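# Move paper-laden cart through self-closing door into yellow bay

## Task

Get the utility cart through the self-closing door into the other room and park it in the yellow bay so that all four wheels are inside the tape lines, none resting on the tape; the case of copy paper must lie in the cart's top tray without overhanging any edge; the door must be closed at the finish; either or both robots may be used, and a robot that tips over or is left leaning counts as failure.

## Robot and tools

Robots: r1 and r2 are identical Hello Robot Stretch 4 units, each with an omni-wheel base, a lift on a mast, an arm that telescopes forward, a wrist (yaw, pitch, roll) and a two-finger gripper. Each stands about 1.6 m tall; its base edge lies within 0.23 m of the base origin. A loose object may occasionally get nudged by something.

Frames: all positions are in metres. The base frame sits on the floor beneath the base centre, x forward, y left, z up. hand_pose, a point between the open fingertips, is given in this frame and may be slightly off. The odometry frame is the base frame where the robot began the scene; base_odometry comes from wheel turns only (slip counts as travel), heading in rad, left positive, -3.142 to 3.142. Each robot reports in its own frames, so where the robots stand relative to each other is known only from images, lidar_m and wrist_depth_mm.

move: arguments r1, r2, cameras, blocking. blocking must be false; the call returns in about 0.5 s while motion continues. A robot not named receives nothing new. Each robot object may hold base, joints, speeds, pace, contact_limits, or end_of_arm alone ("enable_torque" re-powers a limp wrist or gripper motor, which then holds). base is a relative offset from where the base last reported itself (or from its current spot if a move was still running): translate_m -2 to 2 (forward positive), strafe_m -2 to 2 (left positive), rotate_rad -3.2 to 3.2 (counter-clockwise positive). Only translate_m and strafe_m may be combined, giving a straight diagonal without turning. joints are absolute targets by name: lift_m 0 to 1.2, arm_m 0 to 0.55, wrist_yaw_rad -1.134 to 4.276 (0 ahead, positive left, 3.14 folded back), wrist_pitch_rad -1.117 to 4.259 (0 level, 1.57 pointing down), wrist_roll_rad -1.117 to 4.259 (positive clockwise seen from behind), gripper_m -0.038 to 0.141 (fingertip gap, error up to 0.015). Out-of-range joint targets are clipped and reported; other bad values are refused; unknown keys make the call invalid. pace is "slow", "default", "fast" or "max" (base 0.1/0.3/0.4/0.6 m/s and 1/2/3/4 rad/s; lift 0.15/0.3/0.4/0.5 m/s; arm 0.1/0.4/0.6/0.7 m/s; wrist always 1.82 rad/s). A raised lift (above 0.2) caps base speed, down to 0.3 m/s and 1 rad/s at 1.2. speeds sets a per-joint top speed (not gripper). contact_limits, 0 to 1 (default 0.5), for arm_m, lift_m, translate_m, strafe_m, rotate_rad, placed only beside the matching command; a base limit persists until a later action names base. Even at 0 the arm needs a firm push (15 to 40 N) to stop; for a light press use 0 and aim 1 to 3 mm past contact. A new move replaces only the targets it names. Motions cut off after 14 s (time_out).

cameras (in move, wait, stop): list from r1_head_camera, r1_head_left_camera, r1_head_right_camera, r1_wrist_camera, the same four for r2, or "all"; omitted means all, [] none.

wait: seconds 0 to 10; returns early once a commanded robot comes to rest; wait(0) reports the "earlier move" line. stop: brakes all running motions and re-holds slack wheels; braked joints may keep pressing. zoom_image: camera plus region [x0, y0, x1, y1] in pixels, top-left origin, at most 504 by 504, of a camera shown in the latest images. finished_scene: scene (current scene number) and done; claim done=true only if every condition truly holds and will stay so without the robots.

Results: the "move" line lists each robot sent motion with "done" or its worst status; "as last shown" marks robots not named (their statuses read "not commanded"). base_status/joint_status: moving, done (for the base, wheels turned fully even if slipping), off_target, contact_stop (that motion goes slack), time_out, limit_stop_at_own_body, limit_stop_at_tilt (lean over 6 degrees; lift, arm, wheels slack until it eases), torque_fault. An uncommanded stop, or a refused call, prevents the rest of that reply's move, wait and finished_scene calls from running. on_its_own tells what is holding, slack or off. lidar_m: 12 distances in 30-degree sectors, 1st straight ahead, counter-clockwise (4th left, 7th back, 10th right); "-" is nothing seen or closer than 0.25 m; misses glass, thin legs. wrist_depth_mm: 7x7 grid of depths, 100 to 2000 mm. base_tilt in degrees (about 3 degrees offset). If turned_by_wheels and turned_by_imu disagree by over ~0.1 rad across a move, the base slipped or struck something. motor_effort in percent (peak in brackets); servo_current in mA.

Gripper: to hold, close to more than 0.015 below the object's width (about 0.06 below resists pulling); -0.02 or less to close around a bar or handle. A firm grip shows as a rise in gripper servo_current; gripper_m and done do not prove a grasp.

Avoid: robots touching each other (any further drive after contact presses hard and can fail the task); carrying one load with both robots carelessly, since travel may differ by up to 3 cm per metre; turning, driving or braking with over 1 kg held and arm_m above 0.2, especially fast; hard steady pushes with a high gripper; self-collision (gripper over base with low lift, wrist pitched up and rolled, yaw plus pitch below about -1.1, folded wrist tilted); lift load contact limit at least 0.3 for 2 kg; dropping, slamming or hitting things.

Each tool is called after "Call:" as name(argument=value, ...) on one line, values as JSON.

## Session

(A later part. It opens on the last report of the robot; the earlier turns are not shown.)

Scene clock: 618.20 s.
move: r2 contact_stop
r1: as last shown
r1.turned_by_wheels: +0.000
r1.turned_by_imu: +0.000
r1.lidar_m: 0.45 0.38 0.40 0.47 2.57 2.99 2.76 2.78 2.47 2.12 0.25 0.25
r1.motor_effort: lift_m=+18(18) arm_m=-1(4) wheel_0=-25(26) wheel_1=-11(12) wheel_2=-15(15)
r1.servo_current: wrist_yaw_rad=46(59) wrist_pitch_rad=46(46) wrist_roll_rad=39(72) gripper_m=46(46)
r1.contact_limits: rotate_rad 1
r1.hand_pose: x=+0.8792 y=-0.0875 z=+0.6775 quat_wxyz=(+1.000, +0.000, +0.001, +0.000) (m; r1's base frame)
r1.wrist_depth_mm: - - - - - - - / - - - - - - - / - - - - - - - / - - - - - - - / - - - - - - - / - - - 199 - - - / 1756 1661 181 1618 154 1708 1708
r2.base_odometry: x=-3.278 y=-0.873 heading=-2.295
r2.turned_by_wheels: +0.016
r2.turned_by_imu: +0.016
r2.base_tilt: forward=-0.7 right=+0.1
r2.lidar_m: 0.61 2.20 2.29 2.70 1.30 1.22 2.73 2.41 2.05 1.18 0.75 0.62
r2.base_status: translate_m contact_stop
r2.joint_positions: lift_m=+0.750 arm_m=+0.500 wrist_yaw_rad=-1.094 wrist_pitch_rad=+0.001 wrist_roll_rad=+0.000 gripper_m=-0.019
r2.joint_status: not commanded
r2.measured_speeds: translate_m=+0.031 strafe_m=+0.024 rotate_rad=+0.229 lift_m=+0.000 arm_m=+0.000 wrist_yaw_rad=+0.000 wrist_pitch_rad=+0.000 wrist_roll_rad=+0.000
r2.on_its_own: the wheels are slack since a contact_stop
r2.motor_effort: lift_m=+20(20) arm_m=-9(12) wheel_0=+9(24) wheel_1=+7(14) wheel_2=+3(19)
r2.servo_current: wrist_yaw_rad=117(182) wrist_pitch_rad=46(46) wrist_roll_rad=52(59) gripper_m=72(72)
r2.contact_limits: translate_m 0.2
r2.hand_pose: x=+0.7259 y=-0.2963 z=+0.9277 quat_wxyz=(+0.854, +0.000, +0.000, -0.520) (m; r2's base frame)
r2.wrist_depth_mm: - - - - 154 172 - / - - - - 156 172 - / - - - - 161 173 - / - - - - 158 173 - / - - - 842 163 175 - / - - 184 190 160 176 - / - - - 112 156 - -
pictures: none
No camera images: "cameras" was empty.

Call:
move(blocking=false, r2={"base":{"translate_m":0.1},"pace":"slow","contact_limits":{"translate_m":0.5}}, cameras=[])

Call:
wait(seconds=3, cameras=["r1_head_camera","r2_head_camera"])

Scene clock: 621.23 s.
earlier move: r2 contact_stop
move: r2 moving
r1: as last shown
r1.lidar_m: 0.48 0.39 0.40 0.48 2.60 2.95 2.74 2.74 2.47 2.12 0.25 0.25
r1.motor_effort: lift_m=+18(18) arm_m=+4(4) wheel_0=-24(24) wheel_1=-10(10) wheel_2=-18(18)
r1.servo_current: wrist_yaw_rad=52(52) wrist_pitch_rad=39(52) wrist_roll_rad=46(72) gripper_m=52(52)
r1.contact_limits: rotate_rad 1
r1.wrist_depth_mm: - - - - - - - / - - - - - - - / - - - - - - - / - - - - - - - / - - - - - - - / - - - 199 - - - / 1708 1576 180 1661 154 1661 1618
r2.base_odometry: x=-3.288 y=-0.885 heading=-2.282
r2.turned_by_wheels: +0.013
r2.turned_by_imu: +0.013
r2.base_tilt: forward=-0.7 right=+0.1
r2.lidar_m: 0.61 2.22 2.28 2.72 1.29 1.24 2.80 2.41 2.00 1.16 0.72 0.57
r2.base_status: translate_m contact_stop (by the wheels' count: +0.014 of +0.120); translate_m moving
r2.joint_positions: lift_m=+0.750 arm_m=+0.500 wrist_yaw_rad=-1.112 wrist_pitch_rad=+0.001 wrist_roll_rad=+0.000 gripper_m=-0.019
r2.joint_status: not commanded
r2.measured_speeds: translate_m=+0.049 strafe_m=+0.000 rotate_rad=+0.001 lift_m=+0.000 arm_m=+0.000 wrist_yaw_rad=+0.000 wrist_pitch_rad=+0.000 wrist_roll_rad=+0.000
r2.motor_effort: lift_m=+20(20) arm_m=-7(7) wheel_0=+3(8) wheel_1=+6(7) wheel_2=-9(11)
r2.servo_current: wrist_yaw_rad=46(59) wrist_pitch_rad=39(46) wrist_roll_rad=46(59) gripper_m=65(72)
r2.contact_limits: translate_m 0.5
r2.hand_pose: x=+0.7205 y=-0.2973 z=+0.9277 quat_wxyz=(+0.849, +0.000, +0.000, -0.528) (m; r2's base frame)
r2.wrist_depth_mm: - - - - 172 166 - / - - - - 177 166 - / - - - - 179 167 - / - - - - 175 167 - / - - - 842 176 169 - / - - 183 202 177 171 - / - 127 - 112 168 - -
pictures: none
No camera images: "cameras" was empty.

Scene clock: 623.03 s.
earlier move: r2 done
r1.base_odometry: x=-1.512 y=+1.289 heading=+0.708
r1.turned_by_wheels: +0.000
r1.turned_by_imu: +0.000
r1.base_tilt: forward=-1.6 right=+1.3
r1.lidar_m: 0.46 0.37 0.39 0.49 2.58 3.00 2.77 2.76 2.45 2.09 0.25 0.25
r1.base_status: not commanded
r1.joint_positions: lift_m=+0.500 arm_m=+0.420 wrist_yaw_rad=+0.000 wrist_pitch_rad=+0.002 wrist_roll_rad=+0.000 gripper_m=-0.020
r1.joint_status: not commanded
r1.measured_speeds: all 0
r1.motor_effort: lift_m=+18(18) arm_m=+4(4) wheel_0=-24(25) wheel_1=-10(10) wheel_2=-18(18)
r1.servo_current: wrist_yaw_rad=59(78) wrist_pitch_rad=46(52) wrist_roll_rad=46(72) gripper_m=39(52)
r1.contact_limits: rotate_rad 1
r1.hand_pose: x=+0.8792 y=-0.0875 z=+0.6775 quat_wxyz=(+1.000, +0.000, +0.001, +0.000) (m; r1's base frame)
r1.wrist_depth_mm: - - - - - - - / - - - - - - - / - - - - - - - / - - - - - - - / - - - - - - - / - - - 199 - - - / 1708 1618 180 1618 154 1661 1661
r2.base_odometry: x=-3.345 y=-0.951 heading=-2.283
r2.turned_by_wheels: +0.000
r2.turned_by_imu: +0.000
r2.base_tilt: forward=-0.7 right=+0.1
r2.lidar_m: 0.53 2.08 2.21 2.61 1.41 1.33 2.83 2.47 1.87 1.07 0.64 0.51
r2.base_status: done
r2.joint_positions: lift_m=+0.750 arm_m=+0.500 wrist_yaw_rad=-1.112 wrist_pitch_rad=+0.001 wrist_roll_rad=+0.000 gripper_m=-0.019
r2.joint_status: not commanded
r2.measured_speeds: all 0
r2.motor_effort: lift_m=+20(21) arm_m=-7(8) wheel_0=+3(8) wheel_1=+3(7) wheel_2=-6(11)
r2.servo_current: wrist_yaw_rad=39(59) wrist_pitch_rad=39(46) wrist_roll_rad=46(59) gripper_m=65(78)
r2.contact_limits: translate_m 0.5
r2.hand_pose: x=+0.7205 y=-0.2973 z=+0.9277 quat_wxyz=(+0.849, +0.000, +0.000, -0.528) (m; r2's base frame)
r2.wrist_depth_mm: - - - - - - - / - - - - - - - / - - - - - - - / - - - - - - - / - - - 820 - - - / - - 182 200 182 - - / - 127 - 112 421 1983 -
wait: 1.80 of 3 s (r2 has come to rest)
pictures: r1_head_camera, r2_head_camera
Images, in order (width x height): r1_head_camera 420x560, r2_head_camera 420x560.

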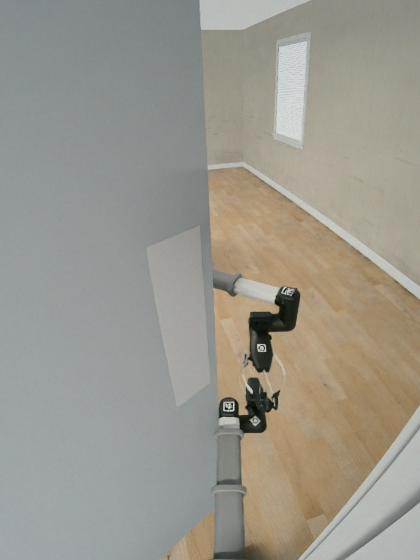

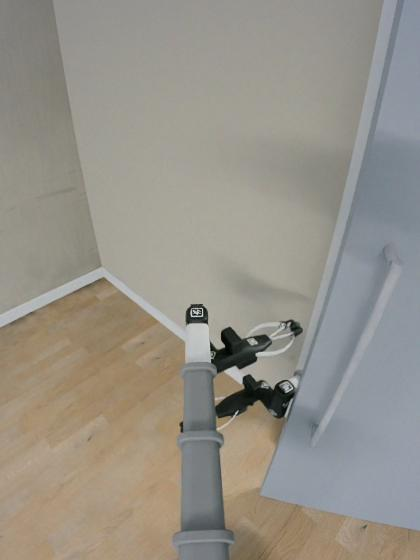

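Call:
move(blocking=false, r2={"base":{"strafe_m":-0.14},"pace":"slow","contact_limits":{"strafe_m":0.3}}, cameras=[])

Call:
wait(seconds=3, cameras=["r1_head_camera","r2_head_camera"])

Scene clock: 629.40 s.
move: r2 moving
r1: as last shown
r1.lidar_m: 0.46 0.38 0.39 0.50 2.61 3.00 2.77 2.77 2.49 2.13 0.25 0.25
r1.motor_effort: lift_m=+18(18) arm_m=+4(4) wheel_0=-24(24) wheel_1=-10(10) wheel_2=-18(18)
r1.servo_current: wrist_yaw_rad=39(59) wrist_pitch_rad=39(52) wrist_roll_rad=65(65) gripper_m=46(52)
r1.contact_limits: rotate_rad 1
r1.wrist_depth_mm: - - - - - - - / - - - - - - - / - - - - - - - / - - - - - - - / - - - - - - - / - - - 199 - - - / 1708 1618 180 1661 154 1661 1661
r2.base_odometry: x=-3.356 y=-0.942 heading=-2.283
r2.turned_by_wheels: +0.000
r2.turned_by_imu: +0.000
r2.base_tilt: forward=-0.7 right=+0.1
r2.lidar_m: 0.51 2.06 2.23 2.63 1.39 1.33 2.84 2.47 1.85 1.05 0.61 0.54
r2.base_status: strafe_m moving
r2.joint_positions: lift_m=+0.750 arm_m=+0.500 wrist_yaw_rad=-1.112 wrist_pitch_rad=+0.001 wrist_roll_rad=+0.000 gripper_m=-0.019
r2.joint_status: not commanded
r2.measured_speeds: translate_m=+0.000 strafe_m=-0.056 rotate_rad=-0.001 lift_m=+0.000 arm_m=+0.000 wrist_yaw_rad=+0.000 wrist_pitch_rad=+0.000 wrist_roll_rad=+0.000
r2.motor_effort: lift_m=+20(20) arm_m=-7(7) wheel_0=+6(10) wheel_1=-8(8) wheel_2=+0(4)
r2.servo_current: wrist_yaw_rad=39(59) wrist_pitch_rad=46(46) wrist_roll_rad=46(59) gripper_m=65(72)
r2.contact_limits: strafe_m 0.3
r2.hand_pose: x=+0.7205 y=-0.2973 z=+0.9277 quat_wxyz=(+0.849, +0.000, +0.000, -0.528) (m; r2's base frame)
r2.wrist_depth_mm: 418 - 466 - - - - / 421 - - - - - - / 421 - - - - - - / - - - - - - - / - - - 854 - - - / - - 181 202 182 - - / - 127 - 112 421 1983 -
pictures: none
No camera images: "cameras" was empty.

Scene clock: 631.43 s.
earlier move: r2 done
r1.base_odometry: x=-1.512 y=+1.289 heading=+0.708
r1.turned_by_wheels: +0.000
r1.turned_by_imu: +0.000
r1.base_tilt: forward=-1.6 right=+1.3
r1.lidar_m: 0.35 0.39 0.40 0.47 2.59 2.99 2.77 2.77 2.49 2.13 0.25 0.25
r1.base_status: not commanded
r1.joint_positions: lift_m=+0.500 arm_m=+0.420 wrist_yaw_rad=+0.000 wrist_pitch_rad=+0.002 wrist_roll_rad=+0.000 gripper_m=-0.020
r1.joint_status: not commanded
r1.measured_speeds: all 0
r1.motor_effort: lift_m=+18(18) arm_m=+4(4) wheel_0=-24(25) wheel_1=-10(10) wheel_2=-18(18)
r1.servo_current: wrist_yaw_rad=65(65) wrist_pitch_rad=39(52) wrist_roll_rad=52(65) gripper_m=46(52)
r1.contact_limits: rotate_rad 1
r1.hand_pose: x=+0.8792 y=-0.0875 z=+0.6775 quat_wxyz=(+1.000, +0.000, +0.001, +0.000) (m; r1's base frame)
r1.wrist_depth_mm: - - - - - - - / - - - - - - - / - - - - - - - / - - - - - - - / - - - - - - - / - - - 199 - - - / 1708 1618 180 1618 154 1708 1618
r2.base_odometry: x=-3.451 y=-0.860 heading=-2.283
r2.turned_by_wheels: +0.000
r2.turned_by_imu: +0.000
r2.base_tilt: forward=-0.7 right=+0.0
r2.lidar_m: 0.54 0.53 2.30 2.73 1.45 1.41 2.74 2.40 1.65 0.97 0.59 0.45
r2.base_status: done
r2.joint_positions: lift_m=+0.750 arm_m=+0.500 wrist_yaw_rad=-1.112 wrist_pitch_rad=+0.001 wrist_roll_rad=+0.000 gripper_m=-0.019
r2.joint_status: not commanded
r2.measured_speeds: all 0
r2.motor_effort: lift_m=+20(21) arm_m=-7(8) wheel_0=+3(10) wheel_1=-4(9) wheel_2=+0(4)
r2.servo_current: wrist_yaw_rad=39(59) wrist_pitch_rad=39(46) wrist_roll_rad=59(59) gripper_m=65(78)
r2.contact_limits: strafe_m 0.3
r2.hand_pose: x=+0.7204 y=-0.2973 z=+0.9277 quat_wxyz=(+0.849, +0.000, +0.000, -0.528) (m; r2's base frame)
r2.wrist_depth_mm: 345 355 - - - - - / 345 357 - - - - - / 347 362 - - - - - / 347 359 - - - - - / 351 362 - 661 - - - / 351 366 183 201 182 - - / 351 143 - 112 - 1983 1983
wait: 2.03 of 3 s (r2 has come to rest)
pictures: r1_head_camera, r2_head_camera
Images, in order (width x height): r1_head_camera 420x560, r2_head_camera 420x560.

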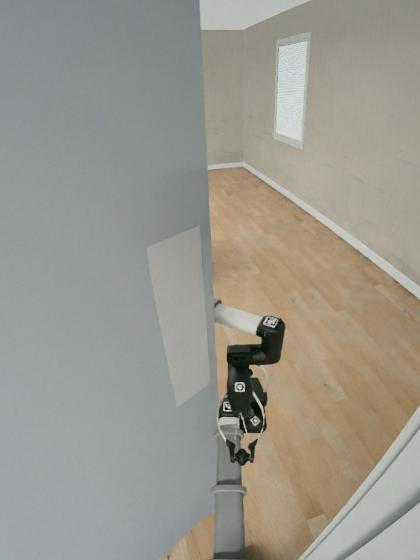

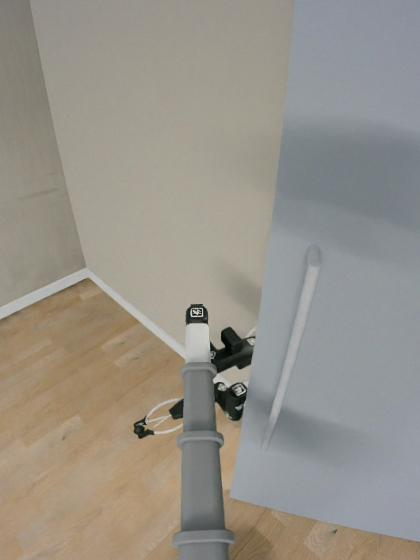

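Pull back 0.3; then r1 rotates left to follow.

Call:
move(blocking=false, r2={"base":{"translate_m":-0.32},"pace":"slow","contact_limits":{"translate_m":0.9}}, cameras=[])

Call:
wait(seconds=6, cameras=["r1_head_camera","r2_head_camera"])

Scene clock: 636.07 s.
move: r2 moving
r1: as last shown
r1.lidar_m: 0.36 0.40 0.39 0.47 2.60 2.99 2.77 2.75 2.47 2.11 0.25 0.25
r1.motor_effort: lift_m=+18(18) arm_m=+4(4) wheel_0=-25(25) wheel_1=-10(10) wheel_2=-18(18)
r1.servo_current: wrist_yaw_rad=59(65) wrist_pitch_rad=39(46) wrist_roll_rad=39(52) gripper_m=52(52)
r1.contact_limits: rotate_rad 1
r1.wrist_depth_mm: - - - - - - - / - - - - - - - / - - - - - - - / - - - - - - - / - - - - - - - / - - - 199 - - - / 1708 1618 180 1661 154 1661 1618
r2.base_odometry: x=-3.443 y=-0.851 heading=-2.283
r2.turned_by_wheels: +0.000
r2.turned_by_imu: +0.000
r2.base_tilt: forward=-0.6 right=+0.1
r2.lidar_m: 0.54 0.55 2.31 2.73 1.43 1.40 2.72 2.38 1.69 0.99 0.61 0.46
r2.base_status: translate_m moving
r2.joint_positions: lift_m=+0.750 arm_m=+0.500 wrist_yaw_rad=-1.112 wrist_pitch_rad=+0.001 wrist_roll_rad=+0.000 gripper_m=-0.019
r2.joint_status: not commanded
r2.measured_speeds: translate_m=-0.049 strafe_m=+0.000 rotate_rad=+0.001 lift_m=+0.000 arm_m=+0.000 wrist_yaw_rad=+0.000 wrist_pitch_rad=+0.000 wrist_roll_rad=+0.000
r2.motor_effort: lift_m=+20(21) arm_m=-7(7) wheel_0=-6(10) wheel_1=-6(7) wheel_2=+10(10)
r2.servo_current: wrist_yaw_rad=46(59) wrist_pitch_rad=46(46) wrist_roll_rad=46(59) gripper_m=72(72)
r2.contact_limits: translate_m 0.9
r2.hand_pose: x=+0.7204 y=-0.2973 z=+0.9277 quat_wxyz=(+0.849, +0.000, +0.000, -0.528) (m; r2's base frame)
r2.wrist_depth_mm: 351 - - - - - - / 351 364 - - - - - / 355 364 - - - - - / 357 370 - - - - - / 357 370 - 699 - - - / 355 370 182 201 182 - - / 362 144 - 112 - 1921 -
pictures: none
No camera images: "cameras" was empty.

Scene clock: 640.07 s.
earlier move: r2 done
r1.base_odometry: x=-1.512 y=+1.289 heading=+0.712
r1.turned_by_wheels: +0.004
r1.turned_by_imu: +0.004
r1.base_tilt: forward=-1.6 right=+1.2
r1.lidar_m: 0.54 0.55 0.50 0.55 2.60 3.01 2.76 2.76 2.49 2.11 0.25 0.25
r1.base_status: not commanded
r1.joint_positions: lift_m=+0.500 arm_m=+0.420 wrist_yaw_rad=+0.000 wrist_pitch_rad=+0.002 wrist_roll_rad=+0.000 gripper_m=-0.020
r1.joint_status: not commanded
r1.measured_speeds: all 0
r1.motor_effort: lift_m=+18(18) arm_m=-4(4) wheel_0=+0(25) wheel_1=-3(10) wheel_2=-2(18)
r1.servo_current: wrist_yaw_rad=59(72) wrist_pitch_rad=39(52) wrist_roll_rad=39(72) gripper_m=46(52)
r1.contact_limits: rotate_rad 1
r1.hand_pose: x=+0.8793 y=-0.0875 z=+0.6775 quat_wxyz=(+1.000, +0.000, +0.001, +0.000) (m; r1's base frame)
r1.wrist_depth_mm: - - - - - - - / - - - - - - - / - - - - - - - / - - - - - - - / - - - - - - - / - - - 198 - - - / 1708 1618 180 1618 154 1661 1661
r2.base_odometry: x=-3.243 y=-0.618 heading=-2.279
r2.turned_by_wheels: +0.004
r2.turned_by_imu: +0.110
r2.base_tilt: forward=-0.7 right=+0.0
r2.lidar_m: 0.53 2.52 2.54 3.23 1.23 3.58 2.35 2.17 1.72 1.11 0.71 0.48
r2.base_status: done
r2.joint_positions: lift_m=+0.750 arm_m=+0.500 wrist_yaw_rad=-1.101 wrist_pitch_rad=+0.001 wrist_roll_rad=+0.000 gripper_m=-0.019
r2.joint_status: not commanded
r2.measured_speeds: all 0
r2.motor_effort: lift_m=+20(21) arm_m=-11(11) wheel_0=+13(17) wheel_1=+1(8) wheel_2=+29(36)
r2.servo_current: wrist_yaw_rad=72(98) wrist_pitch_rad=39(52) wrist_roll_rad=46(59) gripper_m=65(72)
r2.contact_limits: translate_m 0.9
r2.hand_pose: x=+0.7239 y=-0.2967 z=+0.9277 quat_wxyz=(+0.852, +0.000, +0.000, -0.523) (m; r2's base frame)
r2.wrist_depth_mm: - - - - - - - / - 609 - - - - - / - 603 - - - - - / - 603 - - - - - / - - - 904 - - - / - - 186 202 181 - - / - 127 - 112 - 1921 -
wait: 4.00 of 6 s (r2 has come to rest)
pictures: r1_head_camera, r2_head_camera
Images, in order (width x height): r1_head_camera 420x560, r2_head_camera 420x560.

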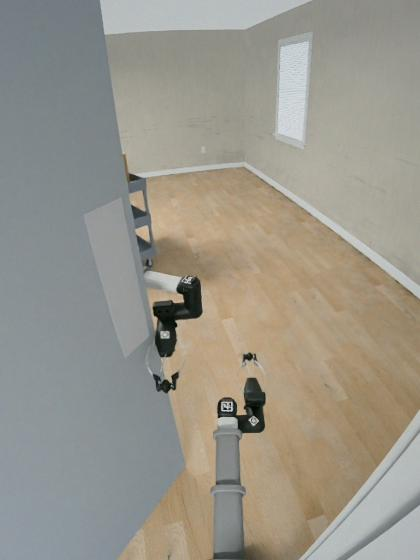

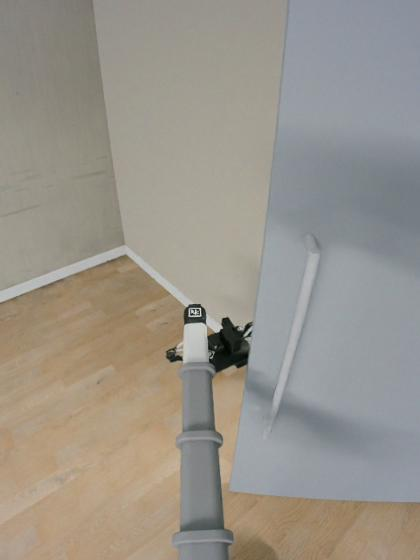

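Call:
move(blocking=false, r1={"base":{"rotate_rad":0.27},"pace":"slow","contact_limits":{"rotate_rad":0.8}}, cameras=[])

Call:
wait(seconds=3, cameras=["r1_head_camera"])

Call:
move(blocking=false, r2={"base":{"translate_m":-0.2,"strafe_m":-0.06},"pace":"slow","contact_limits":{"translate_m":0.9}}, cameras=[])

Call:
wait(seconds=6, cameras=["r1_head_camera","r2_head_camera"])

Scene clock: 646.20 s.
move: r1 moving
r1.base_odometry: x=-1.512 y=+1.289 heading=+0.838
r1.turned_by_wheels: +0.126
r1.turned_by_imu: +0.126
r1.base_tilt: forward=-1.5 right=+1.2
r1.lidar_m: 0.52 0.53 0.49 0.57 2.61 3.01 2.75 2.81 2.30 0.43 0.25 0.25
r1.base_status: rotate_rad moving
r1.joint_positions: lift_m=+0.500 arm_m=+0.420 wrist_yaw_rad=+0.000 wrist_pitch_rad=+0.002 wrist_roll_rad=+0.000 gripper_m=-0.020
r1.joint_status: not commanded
r1.measured_speeds: translate_m=+0.001 strafe_m=-0.002 rotate_rad=+0.491 lift_m=+0.000 arm_m=+0.000 wrist_yaw_rad=+0.000 wrist_pitch_rad=+0.000 wrist_roll_rad=+0.000
r1.motor_effort: lift_m=+18(18) arm_m=-4(4) wheel_0=-8(9) wheel_1=-7(8) wheel_2=-5(7)
r1.servo_current: wrist_yaw_rad=39(52) wrist_pitch_rad=46(46) wrist_roll_rad=59(59) gripper_m=39(46)
r1.contact_limits: rotate_rad 0.8
r1.hand_pose: x=+0.8793 y=-0.0875 z=+0.6775 quat_wxyz=(+1.000, +0.000, +0.001, +0.000) (m; r1's base frame)
r1.wrist_depth_mm: - - - - - - - / - - - - - - - / - - - - - - - / - - - - - - - / - - - - - - - / - - 1983 198 - - - / 1756 1661 180 1618 154 1708 1661
r2: as last shown
r2.turned_by_wheels: +0.000
r2.turned_by_imu: +0.000
r2.base_tilt: forward=-0.6 right=+0.0
r2.lidar_m: 0.52 2.52 2.53 3.20 1.23 3.56 2.37 2.16 1.73 1.11 0.70 0.49
r2.motor_effort: lift_m=+20(20) arm_m=-11(11) wheel_0=+13(13) wheel_1=+2(2) wheel_2=+29(29)
r2.servo_current: wrist_yaw_rad=72(91) wrist_pitch_rad=39(46) wrist_roll_rad=39(52) gripper_m=72(78)
r2.contact_limits: translate_m 0.9
r2.wrist_depth_mm: - - - - - - - / - 603 - - - - - / - 609 - - - - - / - 603 - - - - - / - - - - - - - / - - 186 200 182 - - / - 127 - 112 - 1983 1983
pictures: none
No camera images: "cameras" was empty.

Scene clock: 647.10 s.
earlier move: r1 done
r1.base_odometry: x=-1.512 y=+1.289 heading=+0.981
r1.turned_by_wheels: +0.143
r1.turned_by_imu: +0.144
r1.base_tilt: forward=-1.5 right=+1.2
r1.lidar_m: 0.56 0.51 0.51 0.61 2.71 2.86 2.75 2.86 2.22 2.14 0.25 3.03
r1.base_status: done
r1.joint_positions: lift_m=+0.500 arm_m=+0.420 wrist_yaw_rad=+0.000 wrist_pitch_rad=+0.002 wrist_roll_rad=+0.000 gripper_m=-0.020
r1.joint_status: not commanded
r1.measured_speeds: all 0
r1.motor_effort: lift_m=+18(18) arm_m=-4(4) wheel_0=-4(9) wheel_1=-1(8) wheel_2=-1(7)
r1.servo_current: wrist_yaw_rad=52(59) wrist_pitch_rad=39(46) wrist_roll_rad=52(59) gripper_m=46(52)
r1.contact_limits: rotate_rad 0.8
r1.hand_pose: x=+0.8793 y=-0.0875 z=+0.6775 quat_wxyz=(+1.000, +0.000, +0.001, +0.000) (m; r1's base frame)
r1.wrist_depth_mm: - - - - - - - / - - - - - - - / - - - - - - - / - - - - - - - / - - - - - - - / - - - 199 - - - / 1756 1661 180 1618 154 1661 1661
r2.base_odometry: x=-3.243 y=-0.618 heading=-2.279
r2.turned_by_wheels: +0.000
r2.turned_by_imu: +0.000
r2.base_tilt: forward=-0.6 right=+0.0
r2.lidar_m: 0.52 2.48 2.56 3.25 1.22 3.55 2.37 2.17 1.67 1.14 0.68 0.49
r2.base_status: not commanded
r2.joint_positions: lift_m=+0.750 arm_m=+0.500 wrist_yaw_rad=-1.101 wrist_pitch_rad=+0.001 wrist_roll_rad=+0.000 gripper_m=-0.019
r2.joint_status: not commanded
r2.measured_speeds: all 0
r2.motor_effort: lift_m=+20(21) arm_m=-11(11) wheel_0=+13(13) wheel_1=+2(2) wheel_2=+29(29)
r2.servo_current: wrist_yaw_rad=72(91) wrist_pitch_rad=33(46) wrist_roll_rad=46(65) gripper_m=65(78)
r2.contact_limits: translate_m 0.9
r2.hand_pose: x=+0.7239 y=-0.2967 z=+0.9277 quat_wxyz=(+0.852, +0.000, +0.000, -0.523) (m; r2's base frame)
r2.wrist_depth_mm: - - - - - - - / - 603 - - - - - / - 603 - - - - - / - 609 - - - - - / - - - - - - - / - - 186 202 182 - - / - 127 - 112 - 1921 -
wait: 0.90 of 3 s (r1 has come to rest)
pictures: r1_head_camera
Images, in order (width x height): r1_head_camera 420x560.

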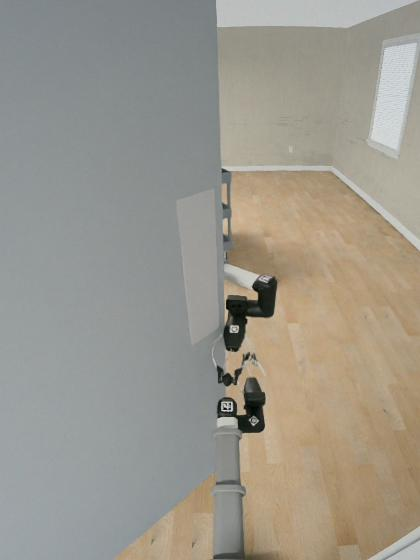

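Scene clock: 647.60 s.
move: r2 moving
r1: as last shown
r1.turned_by_wheels: +0.000
r1.turned_by_imu: +0.000
r1.base_tilt: forward=-1.5 right=+1.3
r1.lidar_m: 0.56 0.50 0.54 0.63 2.71 2.87 2.78 2.89 2.23 2.12 0.25 2.99
r1.motor_effort: lift_m=+18(18) arm_m=-4(4) wheel_0=-3(4) wheel_1=-1(1) wheel_2=-1(1)
r1.servo_current: wrist_yaw_rad=46(65) wrist_pitch_rad=39(46) wrist_roll_rad=46(65) gripper_m=39(46)
r1.contact_limits: rotate_rad 0.8
r1.wrist_depth_mm: - - - - - - - / - - - - - - - / - - - - - - - / - - - - - - - / - - - - - - - / - - - 199 - - - / 1756 1618 180 1618 154 1708 1661
r2.base_odometry: x=-3.237 y=-0.606 heading=-2.277
r2.turned_by_wheels: +0.003
r2.turned_by_imu: +0.010
r2.base_tilt: forward=-0.6 right=+0.1
r2.lidar_m: 0.56 2.52 2.57 3.25 1.21 3.48 2.35 2.14 1.70 1.12 0.68 0.49
r2.base_status: translate_m moving; strafe_m moving
r2.joint_positions: lift_m=+0.750 arm_m=+0.500 wrist_yaw_rad=-1.101 wrist_pitch_rad=+0.001 wrist_roll_rad=+0.000 gripper_m=-0.019
r2.joint_status: not commanded
r2.measured_speeds: translate_m=-0.049 strafe_m=-0.015 rotate_rad=+0.000 lift_m=+0.000 arm_m=+0.000 wrist_yaw_rad=+0.000 wrist_pitch_rad=+0.000 wrist_roll_rad=+0.000
r2.motor_effort: lift_m=+20(21) arm_m=-11(11) wheel_0=+10(13) wheel_1=-4(4) wheel_2=+29(32)
r2.servo_current: wrist_yaw_rad=72(85) wrist_pitch_rad=39(39) wrist_roll_rad=52(65) gripper_m=72(72)
r2.contact_limits: translate_m 0.9
r2.hand_pose: x=+0.7239 y=-0.2967 z=+0.9277 quat_wxyz=(+0.852, +0.000, +0.000, -0.523) (m; r2's base frame)
r2.wrist_depth_mm: - - - - - - - / - 603 - - - - - / - 615 - - - - - / - - - - - - - / - - - - - - - / - - 186 202 182 - - / - 127 - 112 - 1983 -
pictures: none
No camera images: "cameras" was empty.

Scene clock: 650.50 s.
earlier move: r2 done
r1.base_odometry: x=-1.512 y=+1.289 heading=+0.981
r1.turned_by_wheels: +0.000
r1.turned_by_imu: +0.000
r1.base_tilt: forward=-1.6 right=+1.3
r1.lidar_m: 0.66 0.59 0.56 0.63 2.72 2.85 2.77 2.87 2.23 2.13 0.25 3.01
r1.base_status: not commanded
r1.joint_positions: lift_m=+0.500 arm_m=+0.420 wrist_yaw_rad=+0.000 wrist_pitch_rad=+0.002 wrist_roll_rad=+0.000 gripper_m=-0.020
r1.joint_status: not commanded
r1.measured_speeds: all 0
r1.motor_effort: lift_m=+18(18) arm_m=-4(4) wheel_0=-4(4) wheel_1=-1(1) wheel_2=-1(1)
r1.servo_current: wrist_yaw_rad=65(65) wrist_pitch_rad=33(46) wrist_roll_rad=26(65) gripper_m=46(52)
r1.contact_limits: rotate_rad 0.8
r1.hand_pose: x=+0.8793 y=-0.0875 z=+0.6775 quat_wxyz=(+1.000, +0.000, +0.001, +0.000) (m; r1's base frame)
r1.wrist_depth_mm: - - - - - - - / - - - - - - - / - - - - - - - / - - - - - - - / - - - - - - - / - - - 199 - - - / 1708 1618 181 1576 154 1661 1618
r2.base_odometry: x=-3.159 y=-0.427 heading=-2.276
r2.turned_by_wheels: +0.000
r2.turned_by_imu: +0.097
r2.base_tilt: forward=-0.6 right=+0.0
r2.lidar_m: 0.54 2.69 2.78 1.27 1.22 2.91 2.09 1.99 1.56 1.12 0.73 0.46
r2.base_status: done
r2.joint_positions: lift_m=+0.750 arm_m=+0.500 wrist_yaw_rad=-1.112 wrist_pitch_rad=+0.001 wrist_roll_rad=+0.000 gripper_m=-0.019
r2.joint_status: not commanded
r2.measured_speeds: all 0
r2.motor_effort: lift_m=+20(21) arm_m=-12(13) wheel_0=+13(17) wheel_1=+0(5) wheel_2=+26(34)
r2.servo_current: wrist_yaw_rad=39(91) wrist_pitch_rad=39(46) wrist_roll_rad=39(65) gripper_m=65(78)
r2.contact_limits: translate_m 0.9
r2.hand_pose: x=+0.7208 y=-0.2973 z=+0.9277 quat_wxyz=(+0.849, +0.000, +0.000, -0.528) (m; r2's base frame)
r2.wrist_depth_mm: - 699 - - - - - / - 723 - - - - - / - 715 - - - - - / - 759 - - - - - / - - 976 - - - - / - 707 187 202 182 - - / - 127 - 112 - 1983 1921
wait: 2.90 of 6 s (r2 has come to rest)
pictures: r1_head_camera, r2_head_camera
Images, in order (width x height): r1_head_camera 420x560, r2_head_camera 420x560.

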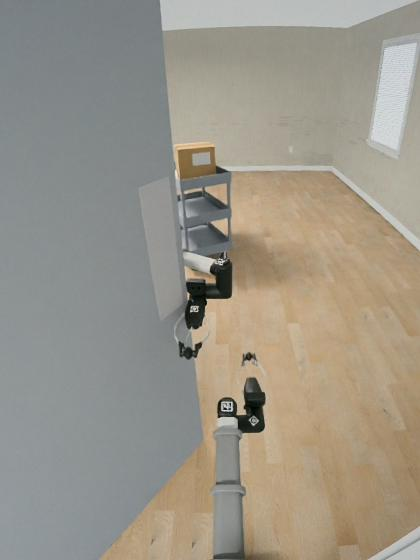

